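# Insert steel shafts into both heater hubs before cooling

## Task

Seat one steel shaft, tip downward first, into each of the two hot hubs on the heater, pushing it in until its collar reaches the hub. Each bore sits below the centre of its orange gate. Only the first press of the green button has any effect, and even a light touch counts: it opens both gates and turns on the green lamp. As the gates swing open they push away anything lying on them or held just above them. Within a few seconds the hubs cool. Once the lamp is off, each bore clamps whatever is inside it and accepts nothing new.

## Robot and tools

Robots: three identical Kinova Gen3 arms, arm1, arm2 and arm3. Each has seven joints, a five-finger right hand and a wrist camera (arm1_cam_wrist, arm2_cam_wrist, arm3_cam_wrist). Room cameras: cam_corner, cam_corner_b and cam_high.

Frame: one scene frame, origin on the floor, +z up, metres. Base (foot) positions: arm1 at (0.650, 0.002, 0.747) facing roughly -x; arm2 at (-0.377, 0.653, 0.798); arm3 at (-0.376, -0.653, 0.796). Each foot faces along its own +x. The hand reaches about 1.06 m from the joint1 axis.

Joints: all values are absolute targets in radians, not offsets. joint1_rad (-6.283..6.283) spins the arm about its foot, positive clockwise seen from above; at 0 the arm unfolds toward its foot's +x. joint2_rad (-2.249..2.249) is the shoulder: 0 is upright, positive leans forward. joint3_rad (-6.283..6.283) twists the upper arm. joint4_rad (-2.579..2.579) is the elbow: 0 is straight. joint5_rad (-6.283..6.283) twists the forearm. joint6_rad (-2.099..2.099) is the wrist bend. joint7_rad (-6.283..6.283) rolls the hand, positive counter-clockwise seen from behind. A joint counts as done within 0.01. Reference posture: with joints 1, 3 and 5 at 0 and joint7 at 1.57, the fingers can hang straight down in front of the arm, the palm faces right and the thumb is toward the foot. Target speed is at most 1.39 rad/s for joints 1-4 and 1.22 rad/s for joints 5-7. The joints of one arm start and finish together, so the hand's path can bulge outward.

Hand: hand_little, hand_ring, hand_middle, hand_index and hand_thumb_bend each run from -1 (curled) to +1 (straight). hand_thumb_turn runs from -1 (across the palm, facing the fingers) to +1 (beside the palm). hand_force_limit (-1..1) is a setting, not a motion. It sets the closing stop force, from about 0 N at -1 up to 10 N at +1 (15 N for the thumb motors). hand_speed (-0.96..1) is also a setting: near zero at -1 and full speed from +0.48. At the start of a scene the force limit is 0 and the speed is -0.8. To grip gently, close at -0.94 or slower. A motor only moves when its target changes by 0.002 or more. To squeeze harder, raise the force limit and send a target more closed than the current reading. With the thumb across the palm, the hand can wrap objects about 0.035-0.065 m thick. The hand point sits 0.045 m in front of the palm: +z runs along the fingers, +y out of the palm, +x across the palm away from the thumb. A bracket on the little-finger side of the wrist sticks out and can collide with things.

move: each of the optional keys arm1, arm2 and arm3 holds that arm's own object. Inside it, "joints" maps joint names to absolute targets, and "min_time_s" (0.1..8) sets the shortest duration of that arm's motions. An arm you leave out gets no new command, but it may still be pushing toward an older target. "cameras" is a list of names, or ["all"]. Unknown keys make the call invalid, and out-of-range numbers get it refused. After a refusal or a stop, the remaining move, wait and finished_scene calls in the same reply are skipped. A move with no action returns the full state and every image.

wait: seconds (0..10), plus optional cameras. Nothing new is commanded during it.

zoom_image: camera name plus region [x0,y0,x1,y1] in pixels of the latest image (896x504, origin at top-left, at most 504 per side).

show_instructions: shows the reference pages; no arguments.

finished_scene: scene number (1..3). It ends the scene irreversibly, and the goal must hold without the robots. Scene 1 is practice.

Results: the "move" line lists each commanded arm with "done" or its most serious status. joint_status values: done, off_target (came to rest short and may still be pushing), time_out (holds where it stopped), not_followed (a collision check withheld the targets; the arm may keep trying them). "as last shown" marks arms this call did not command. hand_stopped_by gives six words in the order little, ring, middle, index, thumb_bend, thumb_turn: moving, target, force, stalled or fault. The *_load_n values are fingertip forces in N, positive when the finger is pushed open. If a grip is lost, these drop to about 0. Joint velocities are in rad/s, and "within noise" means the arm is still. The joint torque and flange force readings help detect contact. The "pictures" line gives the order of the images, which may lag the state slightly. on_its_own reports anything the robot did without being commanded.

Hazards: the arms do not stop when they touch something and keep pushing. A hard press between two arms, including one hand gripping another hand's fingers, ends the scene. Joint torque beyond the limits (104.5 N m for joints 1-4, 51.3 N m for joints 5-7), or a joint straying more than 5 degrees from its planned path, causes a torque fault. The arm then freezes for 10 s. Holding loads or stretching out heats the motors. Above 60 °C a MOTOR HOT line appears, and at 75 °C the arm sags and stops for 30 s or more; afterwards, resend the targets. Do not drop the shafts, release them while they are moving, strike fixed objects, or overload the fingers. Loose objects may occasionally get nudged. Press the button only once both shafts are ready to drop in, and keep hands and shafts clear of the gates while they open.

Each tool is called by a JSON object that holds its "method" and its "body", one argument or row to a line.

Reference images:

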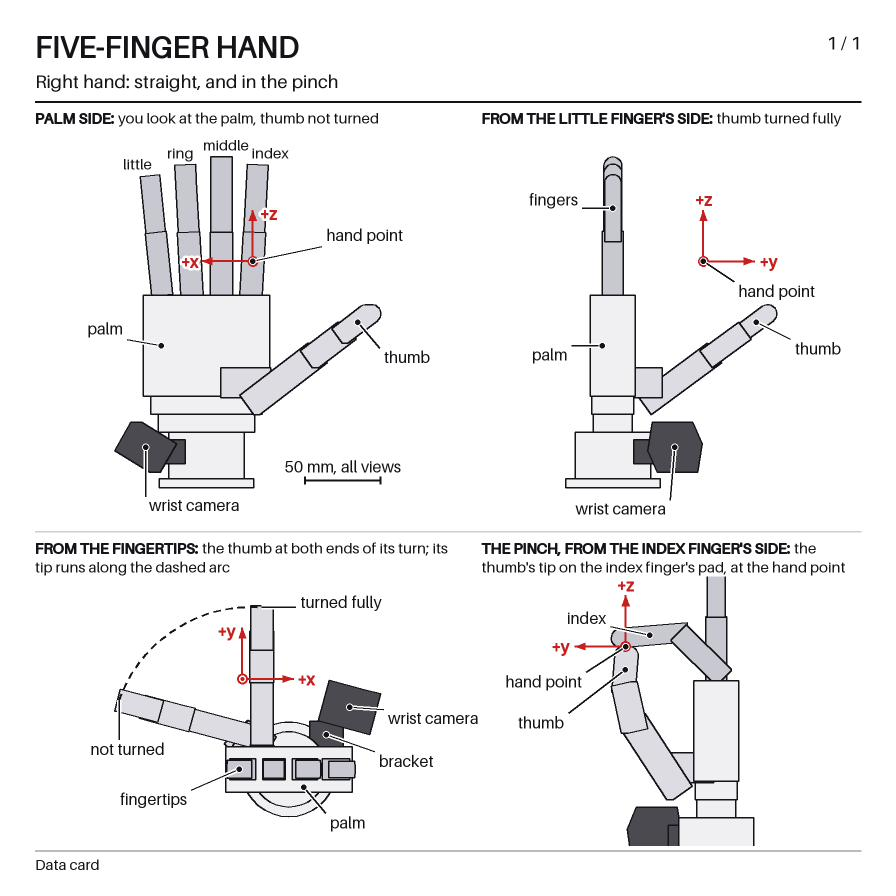

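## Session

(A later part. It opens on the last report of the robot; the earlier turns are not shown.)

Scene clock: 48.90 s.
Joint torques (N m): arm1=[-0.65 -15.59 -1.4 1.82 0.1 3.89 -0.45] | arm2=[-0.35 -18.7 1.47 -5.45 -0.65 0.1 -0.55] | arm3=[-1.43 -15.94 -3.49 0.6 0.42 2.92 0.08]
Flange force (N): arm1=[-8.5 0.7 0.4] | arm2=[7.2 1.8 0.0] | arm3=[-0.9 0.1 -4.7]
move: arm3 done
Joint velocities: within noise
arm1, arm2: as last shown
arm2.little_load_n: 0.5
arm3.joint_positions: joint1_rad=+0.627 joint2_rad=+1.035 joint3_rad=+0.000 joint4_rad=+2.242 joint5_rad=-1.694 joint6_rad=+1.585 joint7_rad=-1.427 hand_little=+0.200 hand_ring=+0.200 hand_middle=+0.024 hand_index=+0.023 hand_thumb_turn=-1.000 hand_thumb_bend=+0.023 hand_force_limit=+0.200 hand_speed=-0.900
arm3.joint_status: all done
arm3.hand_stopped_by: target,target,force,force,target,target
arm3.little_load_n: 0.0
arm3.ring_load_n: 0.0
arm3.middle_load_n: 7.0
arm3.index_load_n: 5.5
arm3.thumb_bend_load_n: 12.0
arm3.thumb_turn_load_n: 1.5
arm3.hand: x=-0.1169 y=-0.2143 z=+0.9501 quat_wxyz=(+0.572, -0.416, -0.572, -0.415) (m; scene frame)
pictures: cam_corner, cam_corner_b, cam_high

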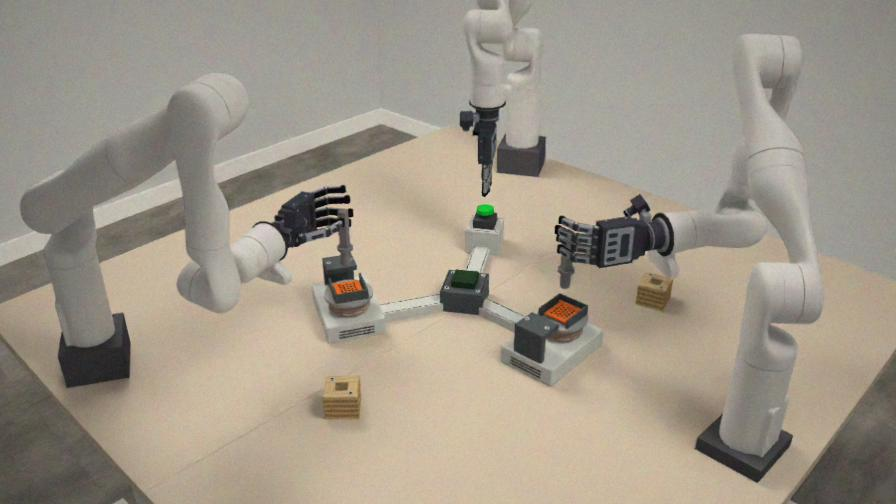

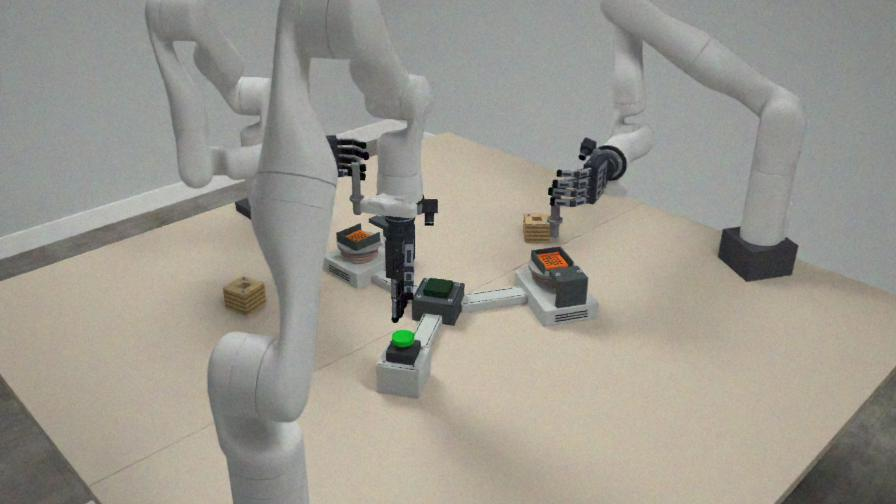

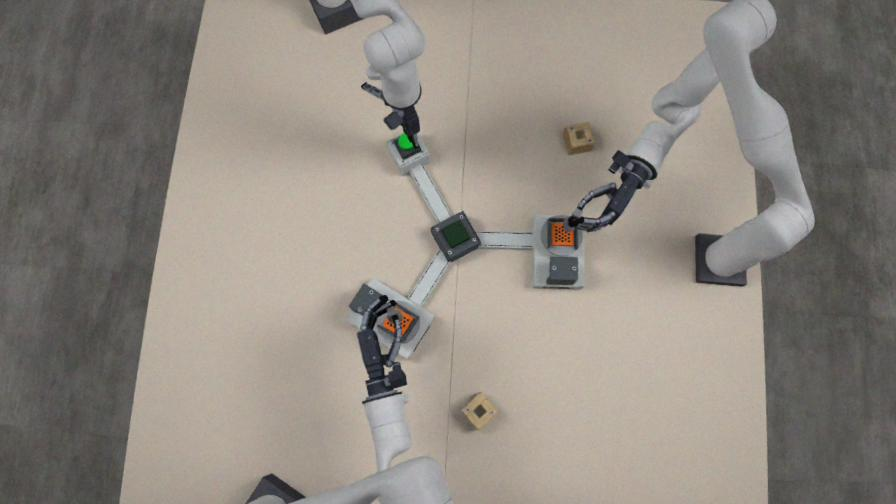

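{"method": "move", "body": {
  "arm1": {"joints": {"joint1_rad": 0.8500, "joint2_rad": 0.9718, "joint4_rad": 2.2142, "joint5_rad": -1.2175, "joint6_rad": 1.5432, "joint7_rad": -1.5222}, "min_time_s": 1.0},
  "arm3": {"joints": {"joint1_rad": 0.6279, "joint2_rad": 1.1241, "joint4_rad": 2.2090, "joint5_rad": -1.6931, "joint6_rad": 1.5922, "joint7_rad": -1.3721}, "min_time_s": 1.0},
  "cameras": ["arm1_cam_wrist","cam_corner","cam_corner_b","cam_high"]
}}

{"method": "zoom_image", "body": {
  "camera": "cam_corner",
  "region": [520, 270, 600, 350]
}}

{"method": "zoom_image", "body": {
  "camera": "cam_corner",
  "region": [300, 250, 400, 350]
}}

{"method": "zoom_image", "body": {
  "camera": "cam_corner_b",
  "region": [510, 220, 610, 320]
}}

{"method": "zoom_image", "body": {
  "camera": "cam_corner_b",
  "region": [320, 190, 400, 270]
}}

{"method": "zoom_image", "body": {
  "camera": "cam_high",
  "region": [374, 297, 424, 347]
}}

{"method": "zoom_image", "body": {
  "camera": "cam_high",
  "region": [538, 209, 588, 259]
}}

{"method": "zoom_image", "body": {
  "camera": "arm1_cam_wrist",
  "region": [550, 170, 630, 250]
}}

Scene clock: 51.60 s.
Joint torques (N m): arm1=[-0.65 -16.04 -1.63 2.46 0.33 3.84 -0.47] | arm2=[-0.3 -18.64 1.5 -5.51 -0.64 0.1 -0.58] | arm3=[-1.47 -16.25 -3.59 1.13 0.59 2.91 0.09]
Flange force (N): arm1=[-8.5 0.3 0.4] | arm2=[6.9 1.7 0.0] | arm3=[-0.9 0.4 -4.7]
move: arm1 done; arm3 done
Joint velocities: within noise
arm1.joint_positions: joint1_rad=+0.850 joint2_rad=+0.972 joint3_rad=+0.000 joint4_rad=+2.214 joint5_rad=-1.217 joint6_rad=+1.543 joint7_rad=-1.522 hand_little=+0.200 hand_ring=+0.200 hand_middle=+0.025 hand_index=+0.034 hand_thumb_turn=-1.000 hand_thumb_bend=+0.023 hand_force_limit=+0.200 hand_speed=-0.900
arm1.joint_status: all done
arm1.hand_stopped_by: target,target,force,force,target,target
arm1.little_load_n: 0.0
arm1.ring_load_n: 0.0
arm1.middle_load_n: 7.5
arm1.index_load_n: 4.5
arm1.thumb_bend_load_n: 9.5
arm1.thumb_turn_load_n: 2.0
arm1.hand: x=+0.2428 y=+0.0282 z=+0.9198 quat_wxyz=(+0.612, +0.354, -0.613, +0.353) (m; scene frame)
arm2: as last shown
arm2.little_load_n: 0.0
arm3.joint_positions: joint1_rad=+0.628 joint2_rad=+1.124 joint3_rad=+0.000 joint4_rad=+2.209 joint5_rad=-1.693 joint6_rad=+1.592 joint7_rad=-1.372 hand_little=+0.200 hand_ring=+0.200 hand_middle=+0.024 hand_index=+0.023 hand_thumb_turn=-1.000 hand_thumb_bend=+0.023 hand_force_limit=+0.200 hand_speed=-0.900
arm3.joint_status: all done
arm3.hand_stopped_by: target,target,force,force,target,target
arm3.little_load_n: 0.0
arm3.ring_load_n: 0.0
arm3.middle_load_n: 7.0
arm3.index_load_n: 5.0
arm3.thumb_bend_load_n: 12.0
arm3.thumb_turn_load_n: 1.0
arm3.hand: x=-0.1167 y=-0.2143 z=+0.9200 quat_wxyz=(+0.572, -0.416, -0.572, -0.416) (m; scene frame)
pictures: arm1_cam_wrist, cam_corner, cam_corner_b, cam_high
camera_calibration:
arm1_cam_wrist: T_world_to_cam=[[-0.866532, 0.423841, 0.263594, -0.0399783], [0.0517923, 0.60162, -0.797102, 0.700306], [-0.496428, -0.677062, -0.543274, 0.755837], [0, 0, 0, 1]] pos_world=[0.304306, 0.107375, 0.979381]

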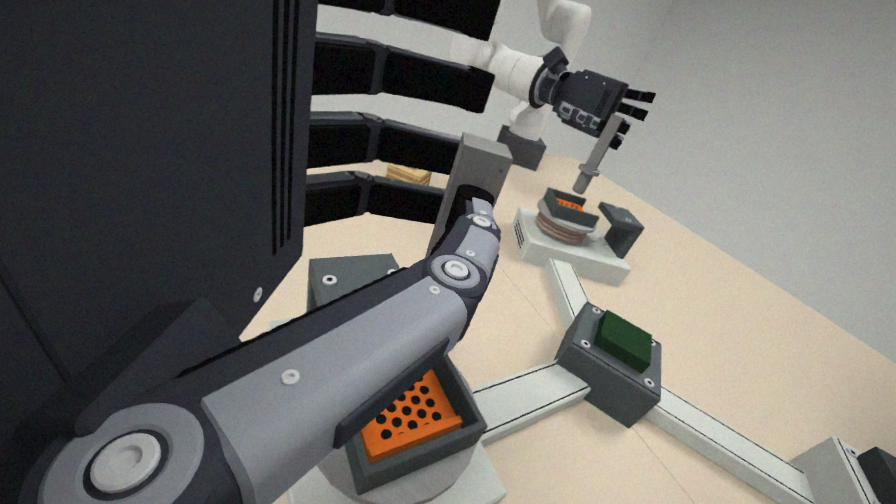

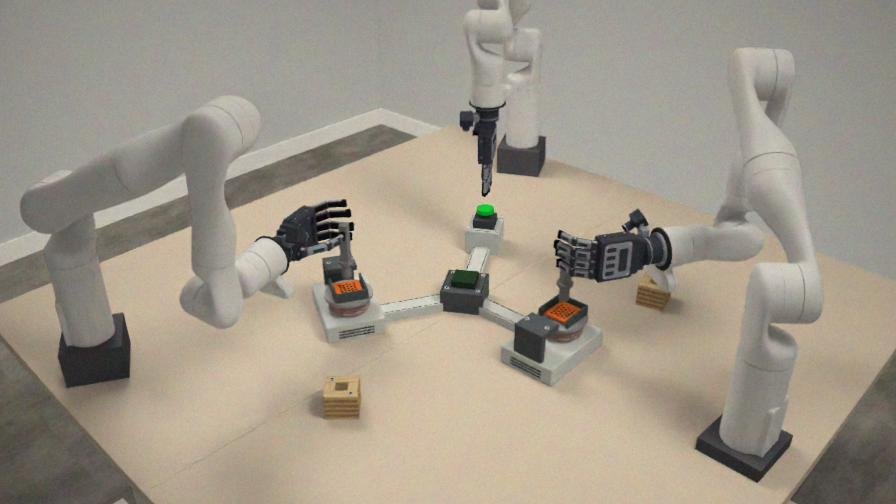

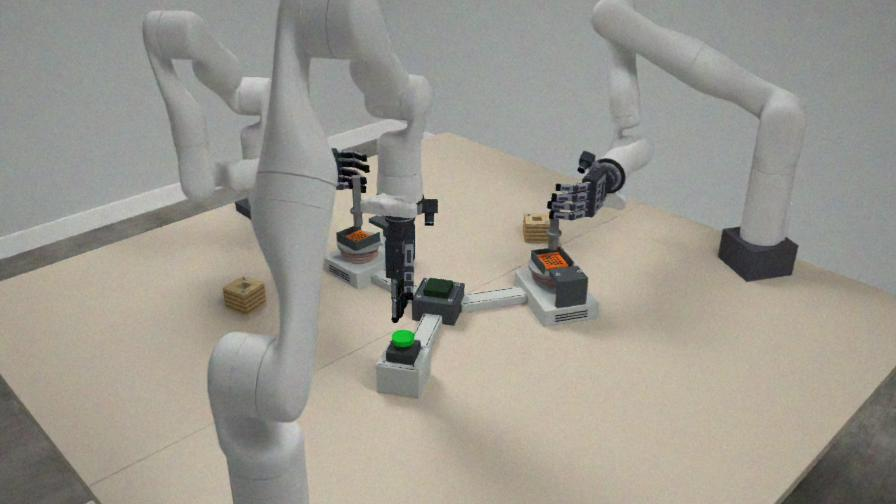

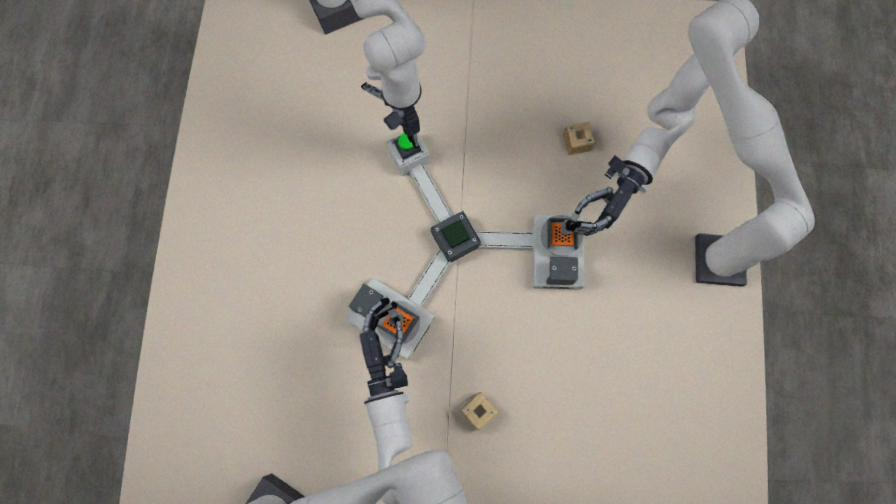

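Scaled by 6.300.

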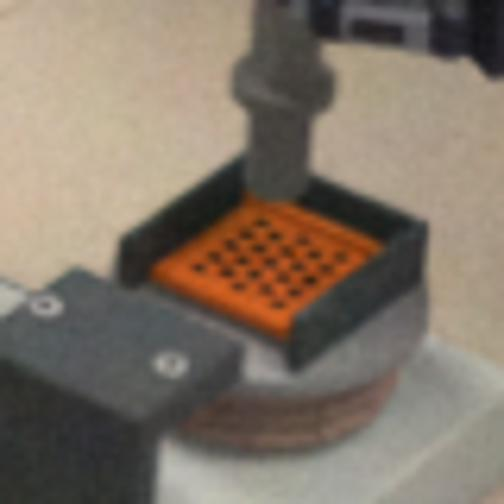

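Scaled by 5.040.

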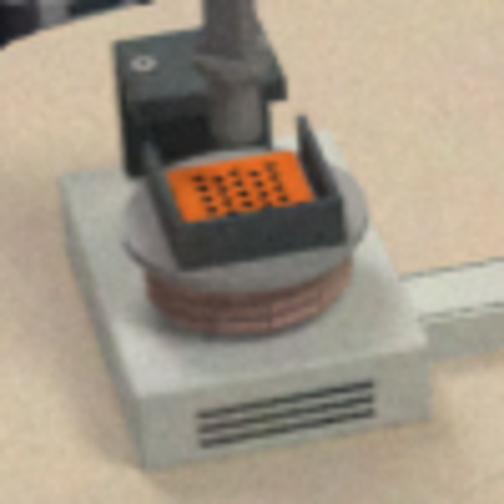

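Scaled by 5.040.

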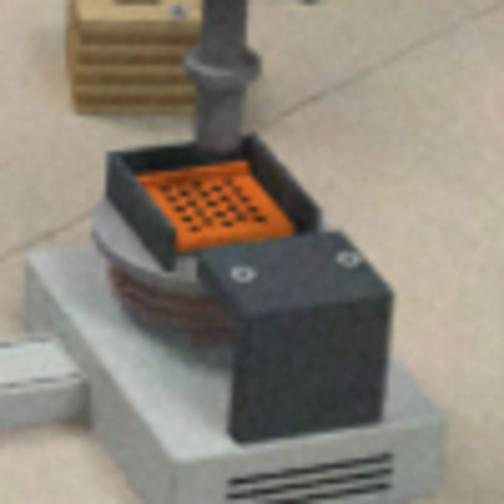

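Scaled by 6.300.

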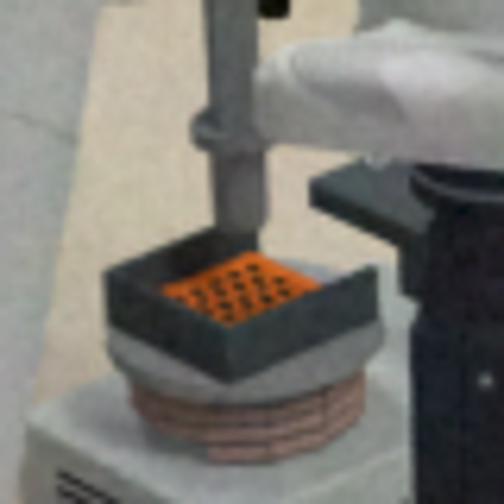

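Scaled by 10.080.

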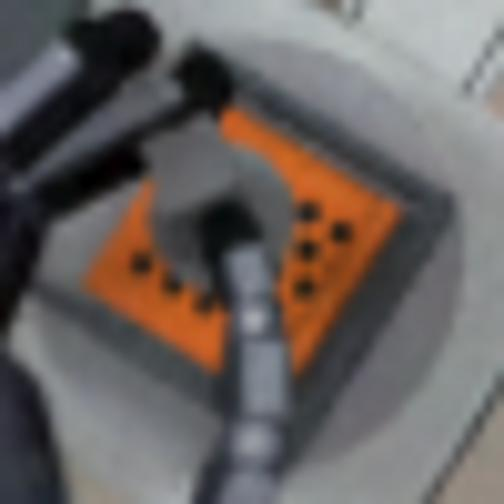

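Scaled by 10.080.

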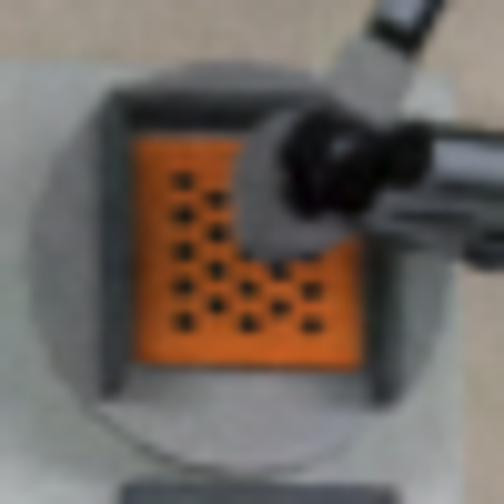

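Scaled by 6.300.

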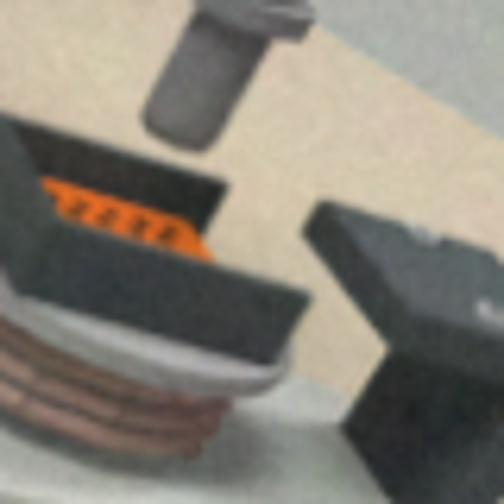

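{"method": "move", "body": {
  "arm1": {"joints": {"joint1_rad": 0.8487, "joint2_rad": 0.8820, "joint4_rad": 2.2293, "joint5_rad": -1.2176, "joint6_rad": 1.5691, "joint7_rad": -1.5924}, "min_time_s": 1.1},
  "arm3": {"joints": {"joint1_rad": 0.6275, "joint2_rad": 1.0355, "joint4_rad": 2.2419, "joint5_rad": -1.6944, "joint6_rad": 1.5854, "joint7_rad": -1.4274}, "min_time_s": 1.1},
  "arm2": {"joints": {"joint2_rad": 0.6378, "joint4_rad": 1.5924, "joint6_rad": 0.9114}, "min_time_s": 1.3},
  "cameras": ["arm2_cam_wrist", "cam_corner_b"]
}}

{"method": "zoom_image", "body": {
  "camera": "cam_corner_b",
  "region": [360, 270, 440, 370]
}}

{"method": "move", "body": {
  "arm2": {"joints": {"joint2_rad": 0.6482, "joint4_rad": 1.5999, "joint6_rad": 0.8935}, "min_time_s": 0.6},
  "cameras": ["cam_corner"]
}}

Scene clock: 64.60 s.
Joint torques (N m): arm1=[-0.63 -15.62 -1.41 1.77 0.06 3.91 -0.48] | arm2=[-0.31 -19.18 1.53 -5.1 -0.61 0.11 -0.5] | arm3=[-1.5 -15.96 -3.49 0.6 0.43 2.94 0.05]
Flange force (N): arm1=[-8.5 0.5 0.4] | arm2=[6.8 1.7 0.6] | arm3=[-1.0 0.0 -4.8]
move: arm1 done; arm2 done; arm3 done
Joint velocities: within noise
arm1.joint_positions: joint1_rad=+0.849 joint2_rad=+0.882 joint3_rad=+0.000 joint4_rad=+2.229 joint5_rad=-1.218 joint6_rad=+1.569 joint7_rad=-1.592 hand_little=+0.200 hand_ring=+0.200 hand_middle=+0.025 hand_index=+0.034 hand_thumb_turn=-1.000 hand_thumb_bend=+0.023 hand_force_limit=+0.200 hand_speed=-0.900
arm1.joint_status: all done
arm1.hand_stopped_by: target,target,force,force,target,target
arm1.little_load_n: 0.0
arm1.ring_load_n: 0.0
arm1.middle_load_n: 7.5
arm1.index_load_n: 4.5
arm1.thumb_bend_load_n: 9.5
arm1.thumb_turn_load_n: 2.0
arm1.hand: x=+0.2419 y=+0.0289 z=+0.9497 quat_wxyz=(+0.612, +0.354, -0.613, +0.353) (m; scene frame)
arm2.joint_positions: joint1_rad=-0.074 joint2_rad=+0.638 joint3_rad=+0.000 joint4_rad=+1.592 joint5_rad=+0.000 joint6_rad=+0.911 joint7_rad=+1.571 hand_little=+1.000 hand_ring=+1.000 hand_middle=+1.000 hand_index=+1.000 hand_thumb_turn=+1.000 hand_thumb_bend=+1.000 hand_force_limit=+0.000 hand_speed=-0.800
arm2.joint_status: all done
arm2.hand_stopped_by: target,target,target,target,target,target
arm2.little_load_n: 0.0
arm2.ring_load_n: 0.0
arm2.middle_load_n: 0.0
arm2.index_load_n: 0.0
arm2.thumb_bend_load_n: 0.0
arm2.thumb_turn_load_n: 0.0
arm2.hand: x=-0.1949 y=+0.2115 z=+0.8998 quat_wxyz=(-0.006, +0.878, -0.479, -0.003) (m; scene frame)
arm3.joint_positions: joint1_rad=+0.627 joint2_rad=+1.035 joint3_rad=+0.000 joint4_rad=+2.242 joint5_rad=-1.694 joint6_rad=+1.585 joint7_rad=-1.427 hand_little=+0.200 hand_ring=+0.200 hand_middle=+0.024 hand_index=+0.023 hand_thumb_turn=-1.000 hand_thumb_bend=+0.023 hand_force_limit=+0.200 hand_speed=-0.900
arm3.joint_status: all done
arm3.hand_stopped_by: target,target,force,force,target,target
arm3.little_load_n: 0.0
arm3.ring_load_n: 0.0
arm3.middle_load_n: 6.5
arm3.index_load_n: 5.0
arm3.thumb_bend_load_n: 12.0
arm3.thumb_turn_load_n: 1.0
arm3.hand: x=-0.1169 y=-0.2143 z=+0.9500 quat_wxyz=(+0.572, -0.416, -0.572, -0.415) (m; scene frame)
pictures: arm2_cam_wrist, cam_corner_b
camera_calibration:
arm2_cam_wrist: T_world_to_cam=[[-0.692284, -0.721586, 0.00749448, 0.0113916], [-0.63771, 0.616609, 0.461649, -0.66505], [-0.33774, 0.314813, -0.887031, 0.786447], [0, 0, 0, 1]] pos_world=[-0.150608, 0.170712, 1.00454]

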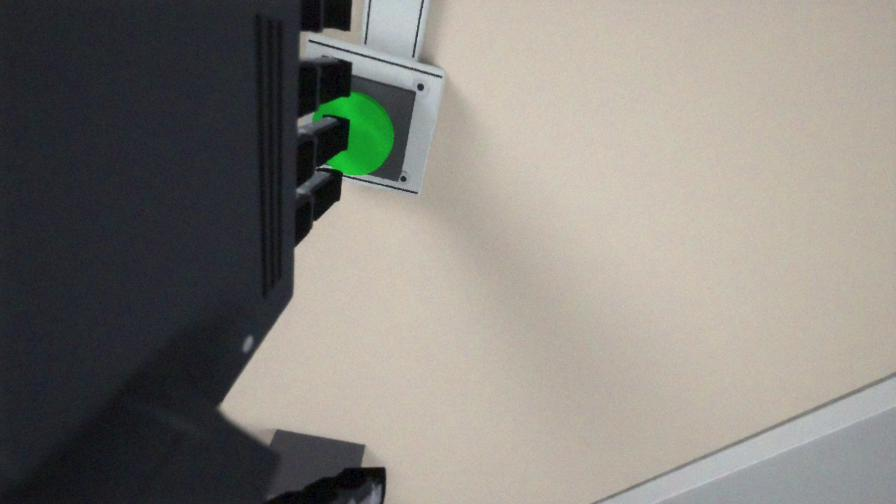

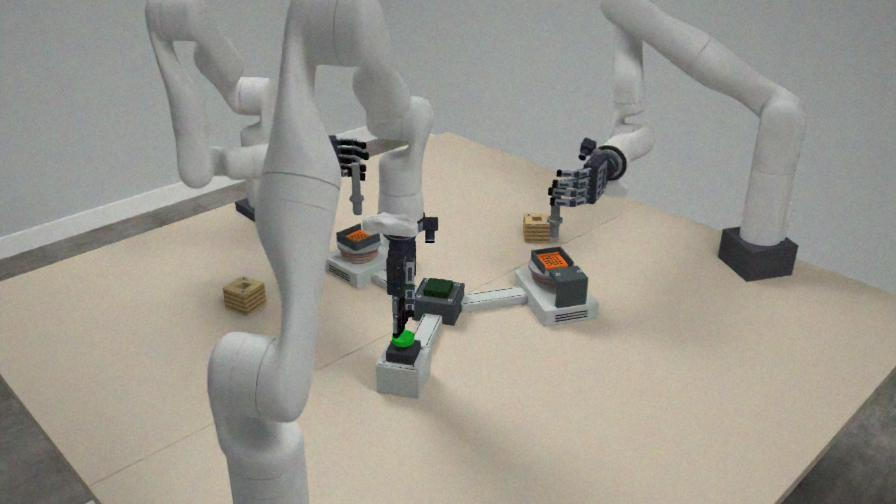

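Scaled by 5.040.

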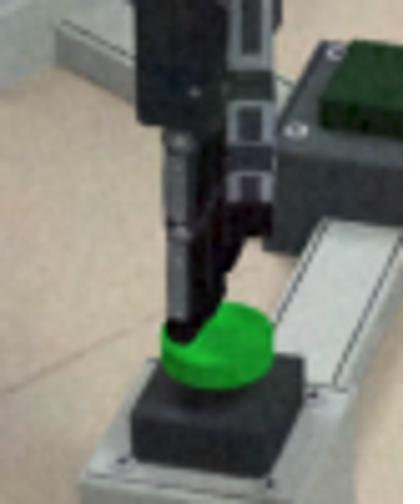

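Scene clock: 65.50 s.
Joint torques (N m): arm1=[-0.6 -15.68 -1.39 1.88 0.08 3.88 -0.5] | arm2=[-0.29 -18.23 1.48 -4.68 -0.57 -0.04 -0.51] | arm3=[-1.46 -15.93 -3.48 0.58 0.43 2.96 0.09]
Flange force (N): arm1=[-8.8 0.9 0.3] | arm2=[6.4 1.7 -1.5] | arm3=[-0.9 0.1 -4.7]
move: arm2 done
Joint velocities: within noise
arm1, arm3: as last shown
arm2.joint_positions: joint1_rad=-0.074 joint2_rad=+0.648 joint3_rad=+0.000 joint4_rad=+1.600 joint5_rad=+0.000 joint6_rad=+0.894 joint7_rad=+1.571 hand_little=+1.000 hand_ring=+1.000 hand_middle=+1.000 hand_index=+1.000 hand_thumb_turn=+1.000 hand_thumb_bend=+1.000 hand_force_limit=+0.000 hand_speed=-0.800
arm2.joint_status: all done
arm2.hand_stopped_by: target,target,target,target,target,target
arm2.little_load_n: 0.0
arm2.ring_load_n: 0.0
arm2.middle_load_n: 0.0
arm2.index_load_n: 0.0
arm2.thumb_bend_load_n: 0.0
arm2.thumb_turn_load_n: 0.0
arm2.hand: x=-0.1949 y=+0.2117 z=+0.8928 quat_wxyz=(-0.006, +0.878, -0.479, -0.003) (m; scene frame)
arm3.middle_load_n: 7.0
arm3.index_load_n: 5.5
pictures: cam_corner

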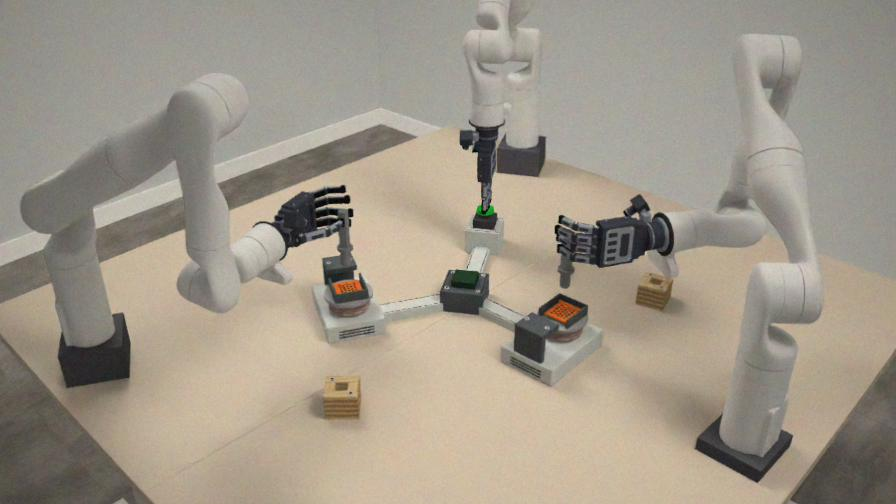

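Contact starts as expected. Press.

{"method": "move", "body": {
  "arm2": {"joints": {"joint2_rad": 0.6519, "joint4_rad": 1.6025, "joint6_rad": 0.8872}, "min_time_s": 0.5},
  "cameras": ["cam_corner"]
}}

Scene clock: 66.50 s.
Joint torques (N m): arm1=[-0.64 -15.57 -1.44 1.7 0.05 3.92 -0.51] | arm2=[-0.3 -17.83 1.52 -4.5 -0.68 -0.13 -0.51] | arm3=[-1.52 -15.89 -3.47 0.65 0.43 2.94 0.08]
Flange force (N): arm1=[-8.4 0.2 0.4] | arm2=[6.4 1.7 -2.5] | arm3=[-0.8 0.3 -4.8]
move: arm2 done
Joint velocities: within noise
arm1, arm3: as last shown
arm2.joint_positions: joint1_rad=-0.074 joint2_rad=+0.652 joint3_rad=+0.000 joint4_rad=+1.602 joint5_rad=+0.000 joint6_rad=+0.887 joint7_rad=+1.571 hand_little=+1.000 hand_ring=+1.000 hand_middle=+1.000 hand_index=+1.000 hand_thumb_turn=+1.000 hand_thumb_bend=+1.000 hand_force_limit=+0.000 hand_speed=-0.800
arm2.joint_status: all done
arm2.hand_stopped_by: target,target,target,target,target,target
arm2.little_load_n: 0.0
arm2.ring_load_n: 0.0
arm2.middle_load_n: 0.0
arm2.index_load_n: 0.0
arm2.thumb_bend_load_n: 0.0
arm2.thumb_turn_load_n: 0.0
arm2.hand: x=-0.1949 y=+0.2117 z=+0.8903 quat_wxyz=(-0.006, +0.878, -0.479, -0.003) (m; scene frame)
arm3.middle_load_n: 6.5
arm3.thumb_turn_load_n: 1.5
pictures: cam_corner

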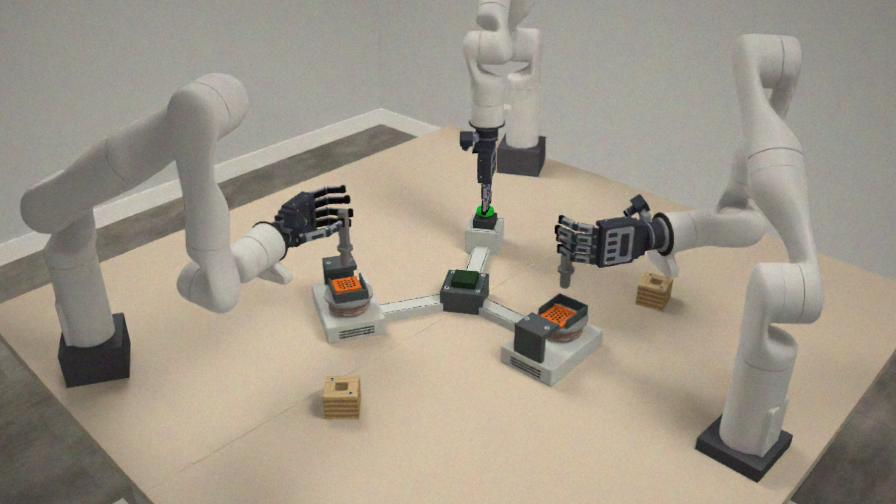

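{"method": "move", "body": {
  "arm1": {"joints": {"joint1_rad": 0.8501, "joint2_rad": 1.0302, "joint4_rad": 2.1936, "joint5_rad": -1.2186, "joint6_rad": 1.5301, "joint7_rad": -1.4868}, "min_time_s": 1.0},
  "arm3": {"joints": {"joint1_rad": 0.6281, "joint2_rad": 1.1813, "joint4_rad": 2.1831, "joint5_rad": -1.6922, "joint6_rad": 1.5960, "joint7_rad": -1.3410}, "min_time_s": 1.0},
  "cameras": ["cam_corner"]
}}

Scene clock: 68.27 s.
Joint torques (N m): arm1=[-0.55 -16.31 -1.74 2.91 0.44 3.82 -0.5] | arm2=[-0.35 -17.72 1.46 -4.49 -0.67 -0.1 -0.53] | arm3=[-1.53 -16.42 -3.67 1.4 0.71 2.86 0.08]
Flange force (N): arm1=[-8.6 0.4 0.5] | arm2=[6.2 1.8 -2.6] | arm3=[-0.9 0.4 -4.7]
move: arm1 done; arm3 done
Joint velocities: within noise
arm1.joint_positions: joint1_rad=+0.850 joint2_rad=+1.030 joint3_rad=+0.000 joint4_rad=+2.194 joint5_rad=-1.219 joint6_rad=+1.530 joint7_rad=-1.487 hand_little=+0.200 hand_ring=+0.200 hand_middle=+0.025 hand_index=+0.034 hand_thumb_turn=-1.000 hand_thumb_bend=+0.023 hand_force_limit=+0.200 hand_speed=-0.900
arm1.joint_status: all done
arm1.hand_stopped_by: target,target,force,force,target,target
arm1.little_load_n: 0.0
arm1.ring_load_n: 0.0
arm1.middle_load_n: 7.5
arm1.index_load_n: 4.5
arm1.thumb_bend_load_n: 9.5
arm1.thumb_turn_load_n: 1.5
arm1.hand: x=+0.2419 y=+0.0291 z=+0.8998 quat_wxyz=(+0.612, +0.354, -0.613, +0.353) (m; scene frame)
arm2: as last shown
arm3.joint_positions: joint1_rad=+0.628 joint2_rad=+1.181 joint3_rad=+0.000 joint4_rad=+2.183 joint5_rad=-1.692 joint6_rad=+1.596 joint7_rad=-1.341 hand_little=+0.200 hand_ring=+0.200 hand_middle=+0.024 hand_index=+0.023 hand_thumb_turn=-1.000 hand_thumb_bend=+0.023 hand_force_limit=+0.200 hand_speed=-0.900
arm3.joint_status: all done
arm3.hand_stopped_by: target,target,force,force,target,target
arm3.little_load_n: 0.0
arm3.ring_load_n: 0.0
arm3.middle_load_n: 6.5
arm3.index_load_n: 5.5
arm3.thumb_bend_load_n: 12.0
arm3.thumb_turn_load_n: 1.5
arm3.hand: x=-0.1168 y=-0.2143 z=+0.9001 quat_wxyz=(+0.572, -0.416, -0.572, -0.416) (m; scene frame)
pictures: cam_corner

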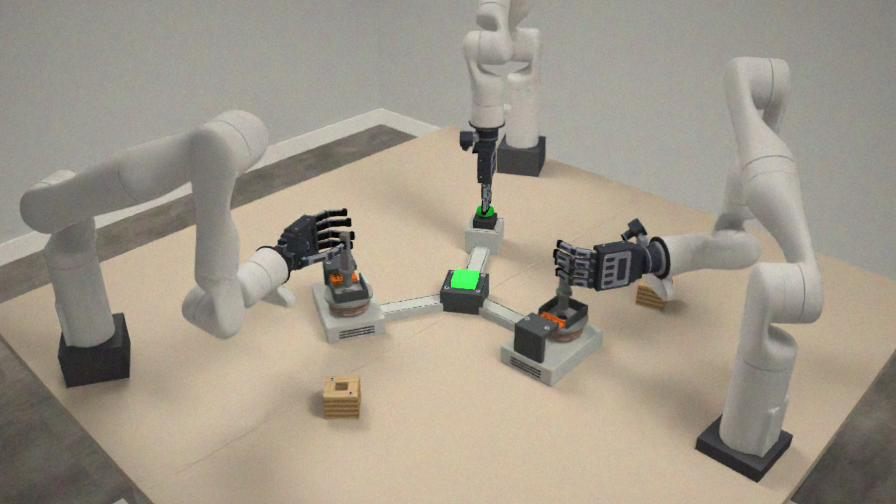

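{"method": "move", "body": {
  "arm1": {"joints": {"joint1_rad": 0.8508, "joint2_rad": 1.1021, "joint4_rad": 2.1677, "joint5_rad": -1.2199, "joint6_rad": 1.5142, "joint7_rad": -1.4437}, "min_time_s": 0.8},
  "arm3": {"joints": {"joint1_rad": 0.6284, "joint2_rad": 1.2508, "joint4_rad": 2.1463, "joint5_rad": -1.6911, "joint6_rad": 1.5999, "joint7_rad": -1.3085}, "min_time_s": 0.8},
  "arm2": {"joints": {"joint2_rad": 0.5796, "joint4_rad": 1.5678, "joint6_rad": 0.9942}, "min_time_s": 1},
  "cameras": []
}}

{"method": "move", "body": {
  "arm1": {"joints": {"joint1_rad": 0.8512, "joint2_rad": 1.1444, "joint4_rad": 2.1495, "joint5_rad": -1.2210, "joint6_rad": 1.5057, "joint7_rad": -1.4209}, "min_time_s": 0.6},
  "arm3": {"joints": {"joint1_rad": 0.6285, "joint2_rad": 1.2914, "joint4_rad": 2.1219, "joint5_rad": -1.6904, "joint6_rad": 1.6018, "joint7_rad": -1.2924}, "min_time_s": 0.6},
  "cameras": []
}}

Scene clock: 70.20 s.
Joint torques (N m): arm1=[-0.66 -16.71 -1.72 3.22 0.57 3.84 -0.46] | arm2=[-0.3 -18.63 1.47 -5.49 -0.62 0.12 -0.5] | arm3=[-1.17 -16.35 -3.28 1.65 0.66 2.59 0.05]
Flange force (N): arm1=[-8.7 -0.1 0.7] | arm2=[6.9 1.6 0.1] | arm3=[-0.2 0.2 -4.0]
move: arm1 done; arm2 done; arm3 done
Joint velocities: within noise
arm1.joint_positions: joint1_rad=+0.851 joint2_rad=+1.102 joint3_rad=+0.000 joint4_rad=+2.168 joint5_rad=-1.220 joint6_rad=+1.514 joint7_rad=-1.444 hand_little=+0.200 hand_ring=+0.200 hand_middle=+0.025 hand_index=+0.034 hand_thumb_turn=-1.000 hand_thumb_bend=+0.023 hand_force_limit=+0.200 hand_speed=-0.900
arm1.joint_status: all done
arm1.hand_stopped_by: target,target,force,force,target,target
arm1.little_load_n: 0.0
arm1.ring_load_n: 0.0
arm1.middle_load_n: 7.5
arm1.index_load_n: 4.5
arm1.thumb_bend_load_n: 9.5
arm1.thumb_turn_load_n: 1.5
arm1.hand: x=+0.2420 y=+0.0290 z=+0.8748 quat_wxyz=(+0.612, +0.354, -0.613, +0.353) (m; scene frame)
arm2.joint_positions: joint1_rad=-0.074 joint2_rad=+0.580 joint3_rad=+0.000 joint4_rad=+1.568 joint5_rad=+0.000 joint6_rad=+0.994 joint7_rad=+1.571 hand_little=+1.000 hand_ring=+1.000 hand_middle=+1.000 hand_index=+1.000 hand_thumb_turn=+1.000 hand_thumb_bend=+1.000 hand_force_limit=+0.000 hand_speed=-0.800
arm2.joint_status: all done
arm2.hand_stopped_by: target,target,target,target,target,target
arm2.little_load_n: -0.5
arm2.ring_load_n: 0.0
arm2.middle_load_n: 0.0
arm2.index_load_n: 0.0
arm2.thumb_bend_load_n: 0.0
arm2.thumb_turn_load_n: 0.0
arm2.hand: x=-0.1976 y=+0.2153 z=+0.9351 quat_wxyz=(-0.006, +0.878, -0.479, -0.003) (m; scene frame)
arm3.joint_positions: joint1_rad=+0.628 joint2_rad=+1.251 joint3_rad=+0.000 joint4_rad=+2.146 joint5_rad=-1.691 joint6_rad=+1.600 joint7_rad=-1.308 hand_little=+0.200 hand_ring=+0.200 hand_middle=+0.024 hand_index=+0.023 hand_thumb_turn=-1.000 hand_thumb_bend=+0.023 hand_force_limit=+0.200 hand_speed=-0.900
arm3.joint_status: all done
arm3.hand_stopped_by: target,target,force,force,target,target
arm3.little_load_n: 0.0
arm3.ring_load_n: 0.0
arm3.middle_load_n: 6.5
arm3.index_load_n: 6.0
arm3.thumb_bend_load_n: 12.0
arm3.thumb_turn_load_n: 1.5
arm3.hand: x=-0.1168 y=-0.2144 z=+0.8752 quat_wxyz=(+0.572, -0.416, -0.572, -0.416) (m; scene frame)
pictures: none
No camera images: "cameras" was empty.

Scene clock: 71.10 s.
Joint torques (N m): arm1=[-0.9 -16.63 -1.95 3.55 0.74 3.81 -0.53] | arm2=[-0.29 -18.65 1.56 -5.46 -0.62 0.08 -0.51] | arm3=[-0.4 -16.28 -2.45 1.47 0.2 2.3 0.1]
Flange force (N): arm1=[-8.3 -0.2 0.2] | arm2=[7.1 1.6 -0.1] | arm3=[0.8 -0.7 -2.8]
move: arm1 done; arm3 done
Joint velocities: within noise
arm1.joint_positions: joint1_rad=+0.851 joint2_rad=+1.144 joint3_rad=+0.000 joint4_rad=+2.149 joint5_rad=-1.221 joint6_rad=+1.506 joint7_rad=-1.421 hand_little=+0.200 hand_ring=+0.200 hand_middle=+0.025 hand_index=+0.034 hand_thumb_turn=-1.000 hand_thumb_bend=+0.023 hand_force_limit=+0.200 hand_speed=-0.900
arm1.joint_status: all done
arm1.hand_stopped_by: target,target,force,force,target,target
arm1.little_load_n: 0.5
arm1.ring_load_n: 0.0
arm1.middle_load_n: 8.0
arm1.index_load_n: 3.5
arm1.thumb_bend_load_n: 9.5
arm1.thumb_turn_load_n: 1.5
arm1.hand: x=+0.2420 y=+0.0291 z=+0.8598 quat_wxyz=(+0.612, +0.354, -0.613, +0.353) (m; scene frame)
arm2: as last shown
arm2.little_load_n: 0.0
arm3.joint_positions: joint1_rad=+0.628 joint2_rad=+1.291 joint3_rad=+0.000 joint4_rad=+2.122 joint5_rad=-1.690 joint6_rad=+1.602 joint7_rad=-1.292 hand_little=+0.200 hand_ring=+0.200 hand_middle=+0.024 hand_index=+0.024 hand_thumb_turn=-1.000 hand_thumb_bend=+0.023 hand_force_limit=+0.200 hand_speed=-0.900
arm3.joint_status: all done
arm3.hand_stopped_by: target,target,force,force,target,target
arm3.little_load_n: 0.0
arm3.ring_load_n: 0.0
arm3.middle_load_n: 4.5
arm3.index_load_n: 8.5
arm3.thumb_bend_load_n: 12.0
arm3.thumb_turn_load_n: 3.5
arm3.hand: x=-0.1168 y=-0.2143 z=+0.8602 quat_wxyz=(+0.572, -0.416, -0.572, -0.416) (m; scene frame)
pictures: none
No camera images: "cameras" was empty.

{"method": "move", "body": {
  "arm1": {"joints": {"joint1_rad": 0.8513, "joint2_rad": 1.1654, "joint4_rad": 2.1397, "joint5_rad": -1.2216, "joint6_rad": 1.5018, "joint7_rad": -1.4104}, "min_time_s": 0.6},
  "arm3": {"joints": {"joint1_rad": 0.6286, "joint2_rad": 1.3100, "joint4_rad": 2.1099, "joint5_rad": -1.6901, "joint6_rad": 1.6025, "joint7_rad": -1.2858}, "min_time_s": 0.6},
  "cameras": []
}}

{"method": "move", "body": {
  "arm1": {"joints": {"joint1_rad": 0.8515, "joint2_rad": 1.1793, "joint4_rad": 2.1329, "joint5_rad": -1.2220, "joint6_rad": 1.4994, "joint7_rad": -1.4037}, "min_time_s": 0.6},
  "arm3": {"joints": {"joint1_rad": 0.6286, "joint2_rad": 1.3227, "joint4_rad": 2.1014, "joint5_rad": -1.6899, "joint6_rad": 1.6030, "joint7_rad": -1.2815}, "min_time_s": 0.6},
  "cameras": ["cam_corner"]
}}

Scene clock: 72.73 s.
Joint torques (N m): arm1=[-0.91 -16.61 -1.9 3.46 0.73 3.71 -0.48] | arm2=[-0.3 -18.67 1.49 -5.5 -0.65 0.12 -0.51] | arm3=[0.3 -14.86 -0.75 1.21 -0.58 1.06 -0.09]
Flange force (N): arm1=[-7.6 -0.5 0.3] | arm2=[6.9 1.6 0.1] | arm3=[4.9 -1.8 -1.9]
move: arm1 done; arm3 done
Joint velocities: within noise
arm1.joint_positions: joint1_rad=+0.851 joint2_rad=+1.165 joint3_rad=+0.000 joint4_rad=+2.140 joint5_rad=-1.222 joint6_rad=+1.502 joint7_rad=-1.410 hand_little=+0.200 hand_ring=+0.200 hand_middle=+0.025 hand_index=+0.034 hand_thumb_turn=-1.000 hand_thumb_bend=+0.023 hand_force_limit=+0.200 hand_speed=-0.900
arm1.joint_status: all done
arm1.hand_stopped_by: target,target,force,force,target,target
arm1.little_load_n: 0.0
arm1.ring_load_n: 0.0
arm1.middle_load_n: 8.0
arm1.index_load_n: 3.5
arm1.thumb_bend_load_n: 9.5
arm1.thumb_turn_load_n: 1.5
arm1.hand: x=+0.2419 y=+0.0291 z=+0.8523 quat_wxyz=(+0.612, +0.354, -0.613, +0.353) (m; scene frame)
arm2: as last shown
arm3.joint_positions: joint1_rad=+0.629 joint2_rad=+1.310 joint3_rad=+0.000 joint4_rad=+2.110 joint5_rad=-1.690 joint6_rad=+1.602 joint7_rad=-1.286 hand_little=+0.200 hand_ring=+0.200 hand_middle=+0.024 hand_index=+0.024 hand_thumb_turn=-1.000 hand_thumb_bend=+0.023 hand_force_limit=+0.200 hand_speed=-0.900
arm3.joint_status: all done
arm3.hand_stopped_by: target,target,force,force,target,target
arm3.little_load_n: 0.0
arm3.ring_load_n: 0.0
arm3.middle_load_n: 5.5
arm3.index_load_n: 9.0
arm3.thumb_bend_load_n: 11.5
arm3.thumb_turn_load_n: 2.0
arm3.hand: x=-0.1168 y=-0.2144 z=+0.8532 quat_wxyz=(+0.572, -0.416, -0.572, -0.416) (m; scene frame)
pictures: none
No camera images: "cameras" was empty.

Scene clock: 73.63 s.
Joint torques (N m): arm1=[-1.39 -13.76 0.63 2.44 0.1 0.43 -1.05] | arm2=[-0.29 -18.68 1.51 -5.54 -0.61 0.1 -0.5] | arm3=[0.75 -14.03 0.26 1.09 -1.02 0.35 -0.24]
Flange force (N): arm1=[2.7 -0.7 -1.5] | arm2=[6.8 1.6 0.1] | arm3=[7.2 -2.5 -1.2]
move: arm1 done; arm3 done
Joint velocities: within noise
arm1.joint_positions: joint1_rad=+0.852 joint2_rad=+1.179 joint3_rad=+0.000 joint4_rad=+2.133 joint5_rad=-1.222 joint6_rad=+1.499 joint7_rad=-1.404 hand_little=+0.200 hand_ring=+0.200 hand_middle=+0.025 hand_index=+0.034 hand_thumb_turn=-1.000 hand_thumb_bend=+0.023 hand_force_limit=+0.200 hand_speed=-0.900
arm1.joint_status: all done
arm1.hand_stopped_by: target,target,force,force,target,target
arm1.little_load_n: 0.0
arm1.ring_load_n: 0.0
arm1.middle_load_n: 8.0
arm1.index_load_n: 3.5
arm1.thumb_bend_load_n: 9.0
arm1.thumb_turn_load_n: -1.5
arm1.hand: x=+0.2419 y=+0.0291 z=+0.8473 quat_wxyz=(+0.612, +0.354, -0.613, +0.353) (m; scene frame)
arm2: as last shown
arm3.joint_positions: joint1_rad=+0.629 joint2_rad=+1.323 joint3_rad=+0.000 joint4_rad=+2.101 joint5_rad=-1.690 joint6_rad=+1.603 joint7_rad=-1.282 hand_little=+0.200 hand_ring=+0.200 hand_middle=+0.024 hand_index=+0.024 hand_thumb_turn=-1.000 hand_thumb_bend=+0.023 hand_force_limit=+0.200 hand_speed=-0.900
arm3.joint_status: all done
arm3.hand_stopped_by: target,target,force,force,target,target
arm3.little_load_n: 0.0
arm3.ring_load_n: 0.0
arm3.middle_load_n: 5.5
arm3.index_load_n: 8.5
arm3.thumb_bend_load_n: 10.5
arm3.thumb_turn_load_n: 1.0
arm3.hand: x=-0.1168 y=-0.2143 z=+0.8484 quat_wxyz=(+0.572, -0.416, -0.572, -0.416) (m; scene frame)
pictures: cam_corner

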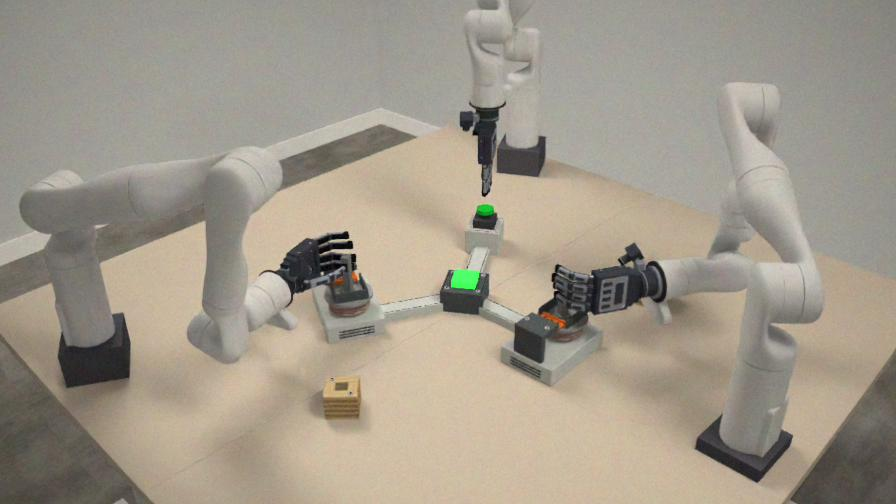

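{"method": "move", "body": {
  "arm1": {"joints": {"hand_speed": -0.4, "hand_index": 0.4, "hand_middle": 0.4, "hand_thumb_bend": 0.4}},
  "arm3": {"joints": {"hand_speed": -0.4, "hand_index": 0.4, "hand_middle": 0.4, "hand_thumb_bend": 0.4}},
  "cameras": ["arm1_cam_wrist","arm3_cam_wrist"]
}}

{"method": "zoom_image", "body": {
  "camera": "arm3_cam_wrist",
  "region": [400, 100, 560, 220]
}}

{"method": "zoom_image", "body": {
  "camera": "arm1_cam_wrist",
  "region": [400, 100, 560, 220]
}}

Scene clock: 75.07 s.
Joint torques (N m): arm1=[-0.6 -16.09 -1.1 3.29 0.6 2.96 -0.67] | arm2=[-0.27 -18.63 1.46 -5.45 -0.61 0.07 -0.54] | arm3=[-1.47 -15.7 -2.98 1.93 0.65 2.01 -0.06]
Flange force (N): arm1=[-5.6 -0.3 1.0] | arm2=[7.1 1.6 -0.1] | arm3=[1.6 0.5 -4.5]
move: arm1 done; arm3 done
Joint velocities: within noise
arm1.joint_positions: joint1_rad=+0.852 joint2_rad=+1.179 joint3_rad=+0.000 joint4_rad=+2.133 joint5_rad=-1.222 joint6_rad=+1.499 joint7_rad=-1.404 hand_little=+0.200 hand_ring=+0.200 hand_middle=+0.400 hand_index=+0.400 hand_thumb_turn=-1.000 hand_thumb_bend=+0.400 hand_force_limit=+0.200 hand_speed=-0.400
arm1.joint_status: all done
arm1.hand_stopped_by: target,target,target,target,target,target
arm1.little_load_n: 0.0
arm1.ring_load_n: 0.0
arm1.middle_load_n: 0.0
arm1.index_load_n: 0.0
arm1.thumb_bend_load_n: 0.0
arm1.thumb_turn_load_n: 0.5
arm1.hand: x=+0.2419 y=+0.0292 z=+0.8473 quat_wxyz=(+0.612, +0.354, -0.613, +0.353) (m; scene frame)
arm2: as last shown
arm3.joint_positions: joint1_rad=+0.629 joint2_rad=+1.323 joint3_rad=+0.000 joint4_rad=+2.101 joint5_rad=-1.690 joint6_rad=+1.603 joint7_rad=-1.282 hand_little=+0.200 hand_ring=+0.200 hand_middle=+0.400 hand_index=+0.400 hand_thumb_turn=-1.000 hand_thumb_bend=+0.400 hand_force_limit=+0.200 hand_speed=-0.400
arm3.joint_status: all done
arm3.hand_stopped_by: target,target,target,target,target,target
arm3.little_load_n: 0.0
arm3.ring_load_n: 0.0
arm3.middle_load_n: 0.0
arm3.index_load_n: -0.5
arm3.thumb_bend_load_n: 0.0
arm3.thumb_turn_load_n: 0.5
arm3.hand: x=-0.1168 y=-0.2143 z=+0.8484 quat_wxyz=(+0.572, -0.416, -0.572, -0.416) (m; scene frame)
pictures: arm1_cam_wrist, arm3_cam_wrist
camera_calibration:
arm1_cam_wrist: T_world_to_cam=[[-0.86651, 0.423926, 0.263528, -0.0219849], [0.0520217, 0.601764, -0.796978, 0.641824], [-0.496441, -0.67688, -0.543488, 0.71679], [0, 0, 0, 1]] pos_world=[0.303405, 0.108274, 0.90688]
arm3_cam_wrist: T_world_to_cam=[[0.931744, 0.309299, 0.190228, 0.0169629], [0.318748, -0.445741, -0.83649, 0.64523], [-0.173933, 0.840029, -0.513905, 0.711539], [0, 0, 0, 1]] pos_world=[-0.0977104, -0.315354, 0.902165]

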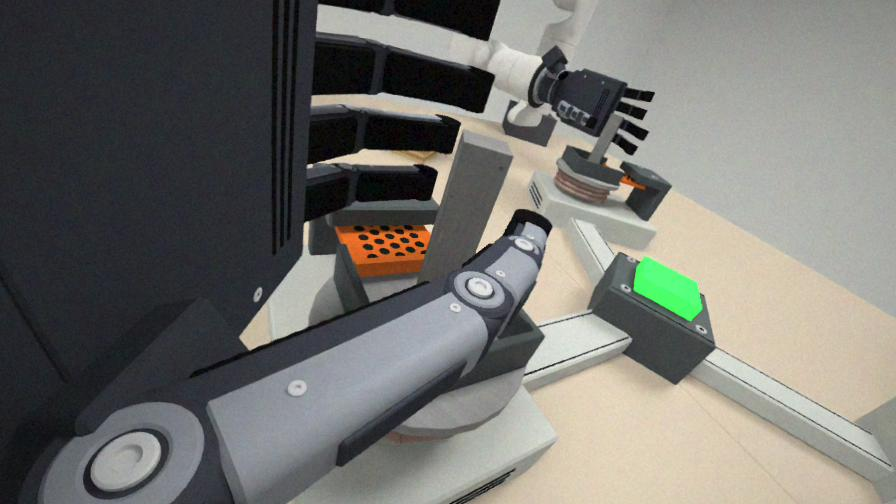

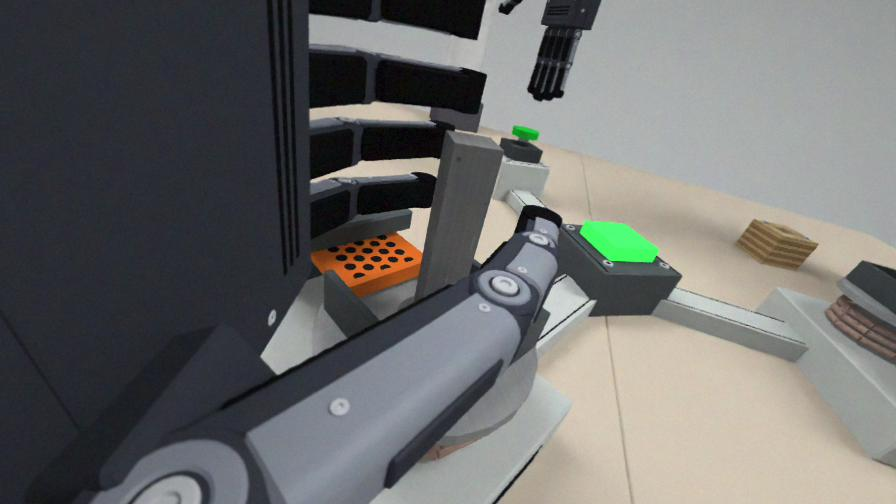

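Scaled by 3.150.

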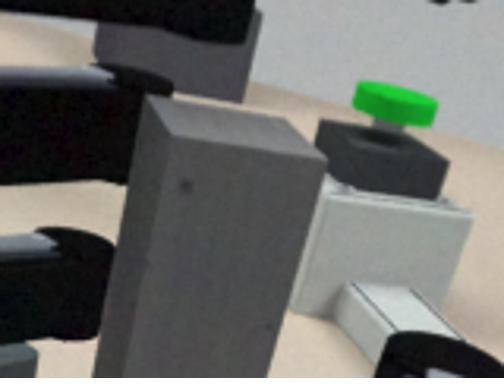

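Scaled by 3.150.

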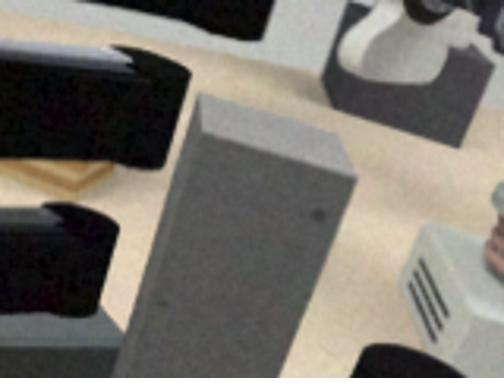

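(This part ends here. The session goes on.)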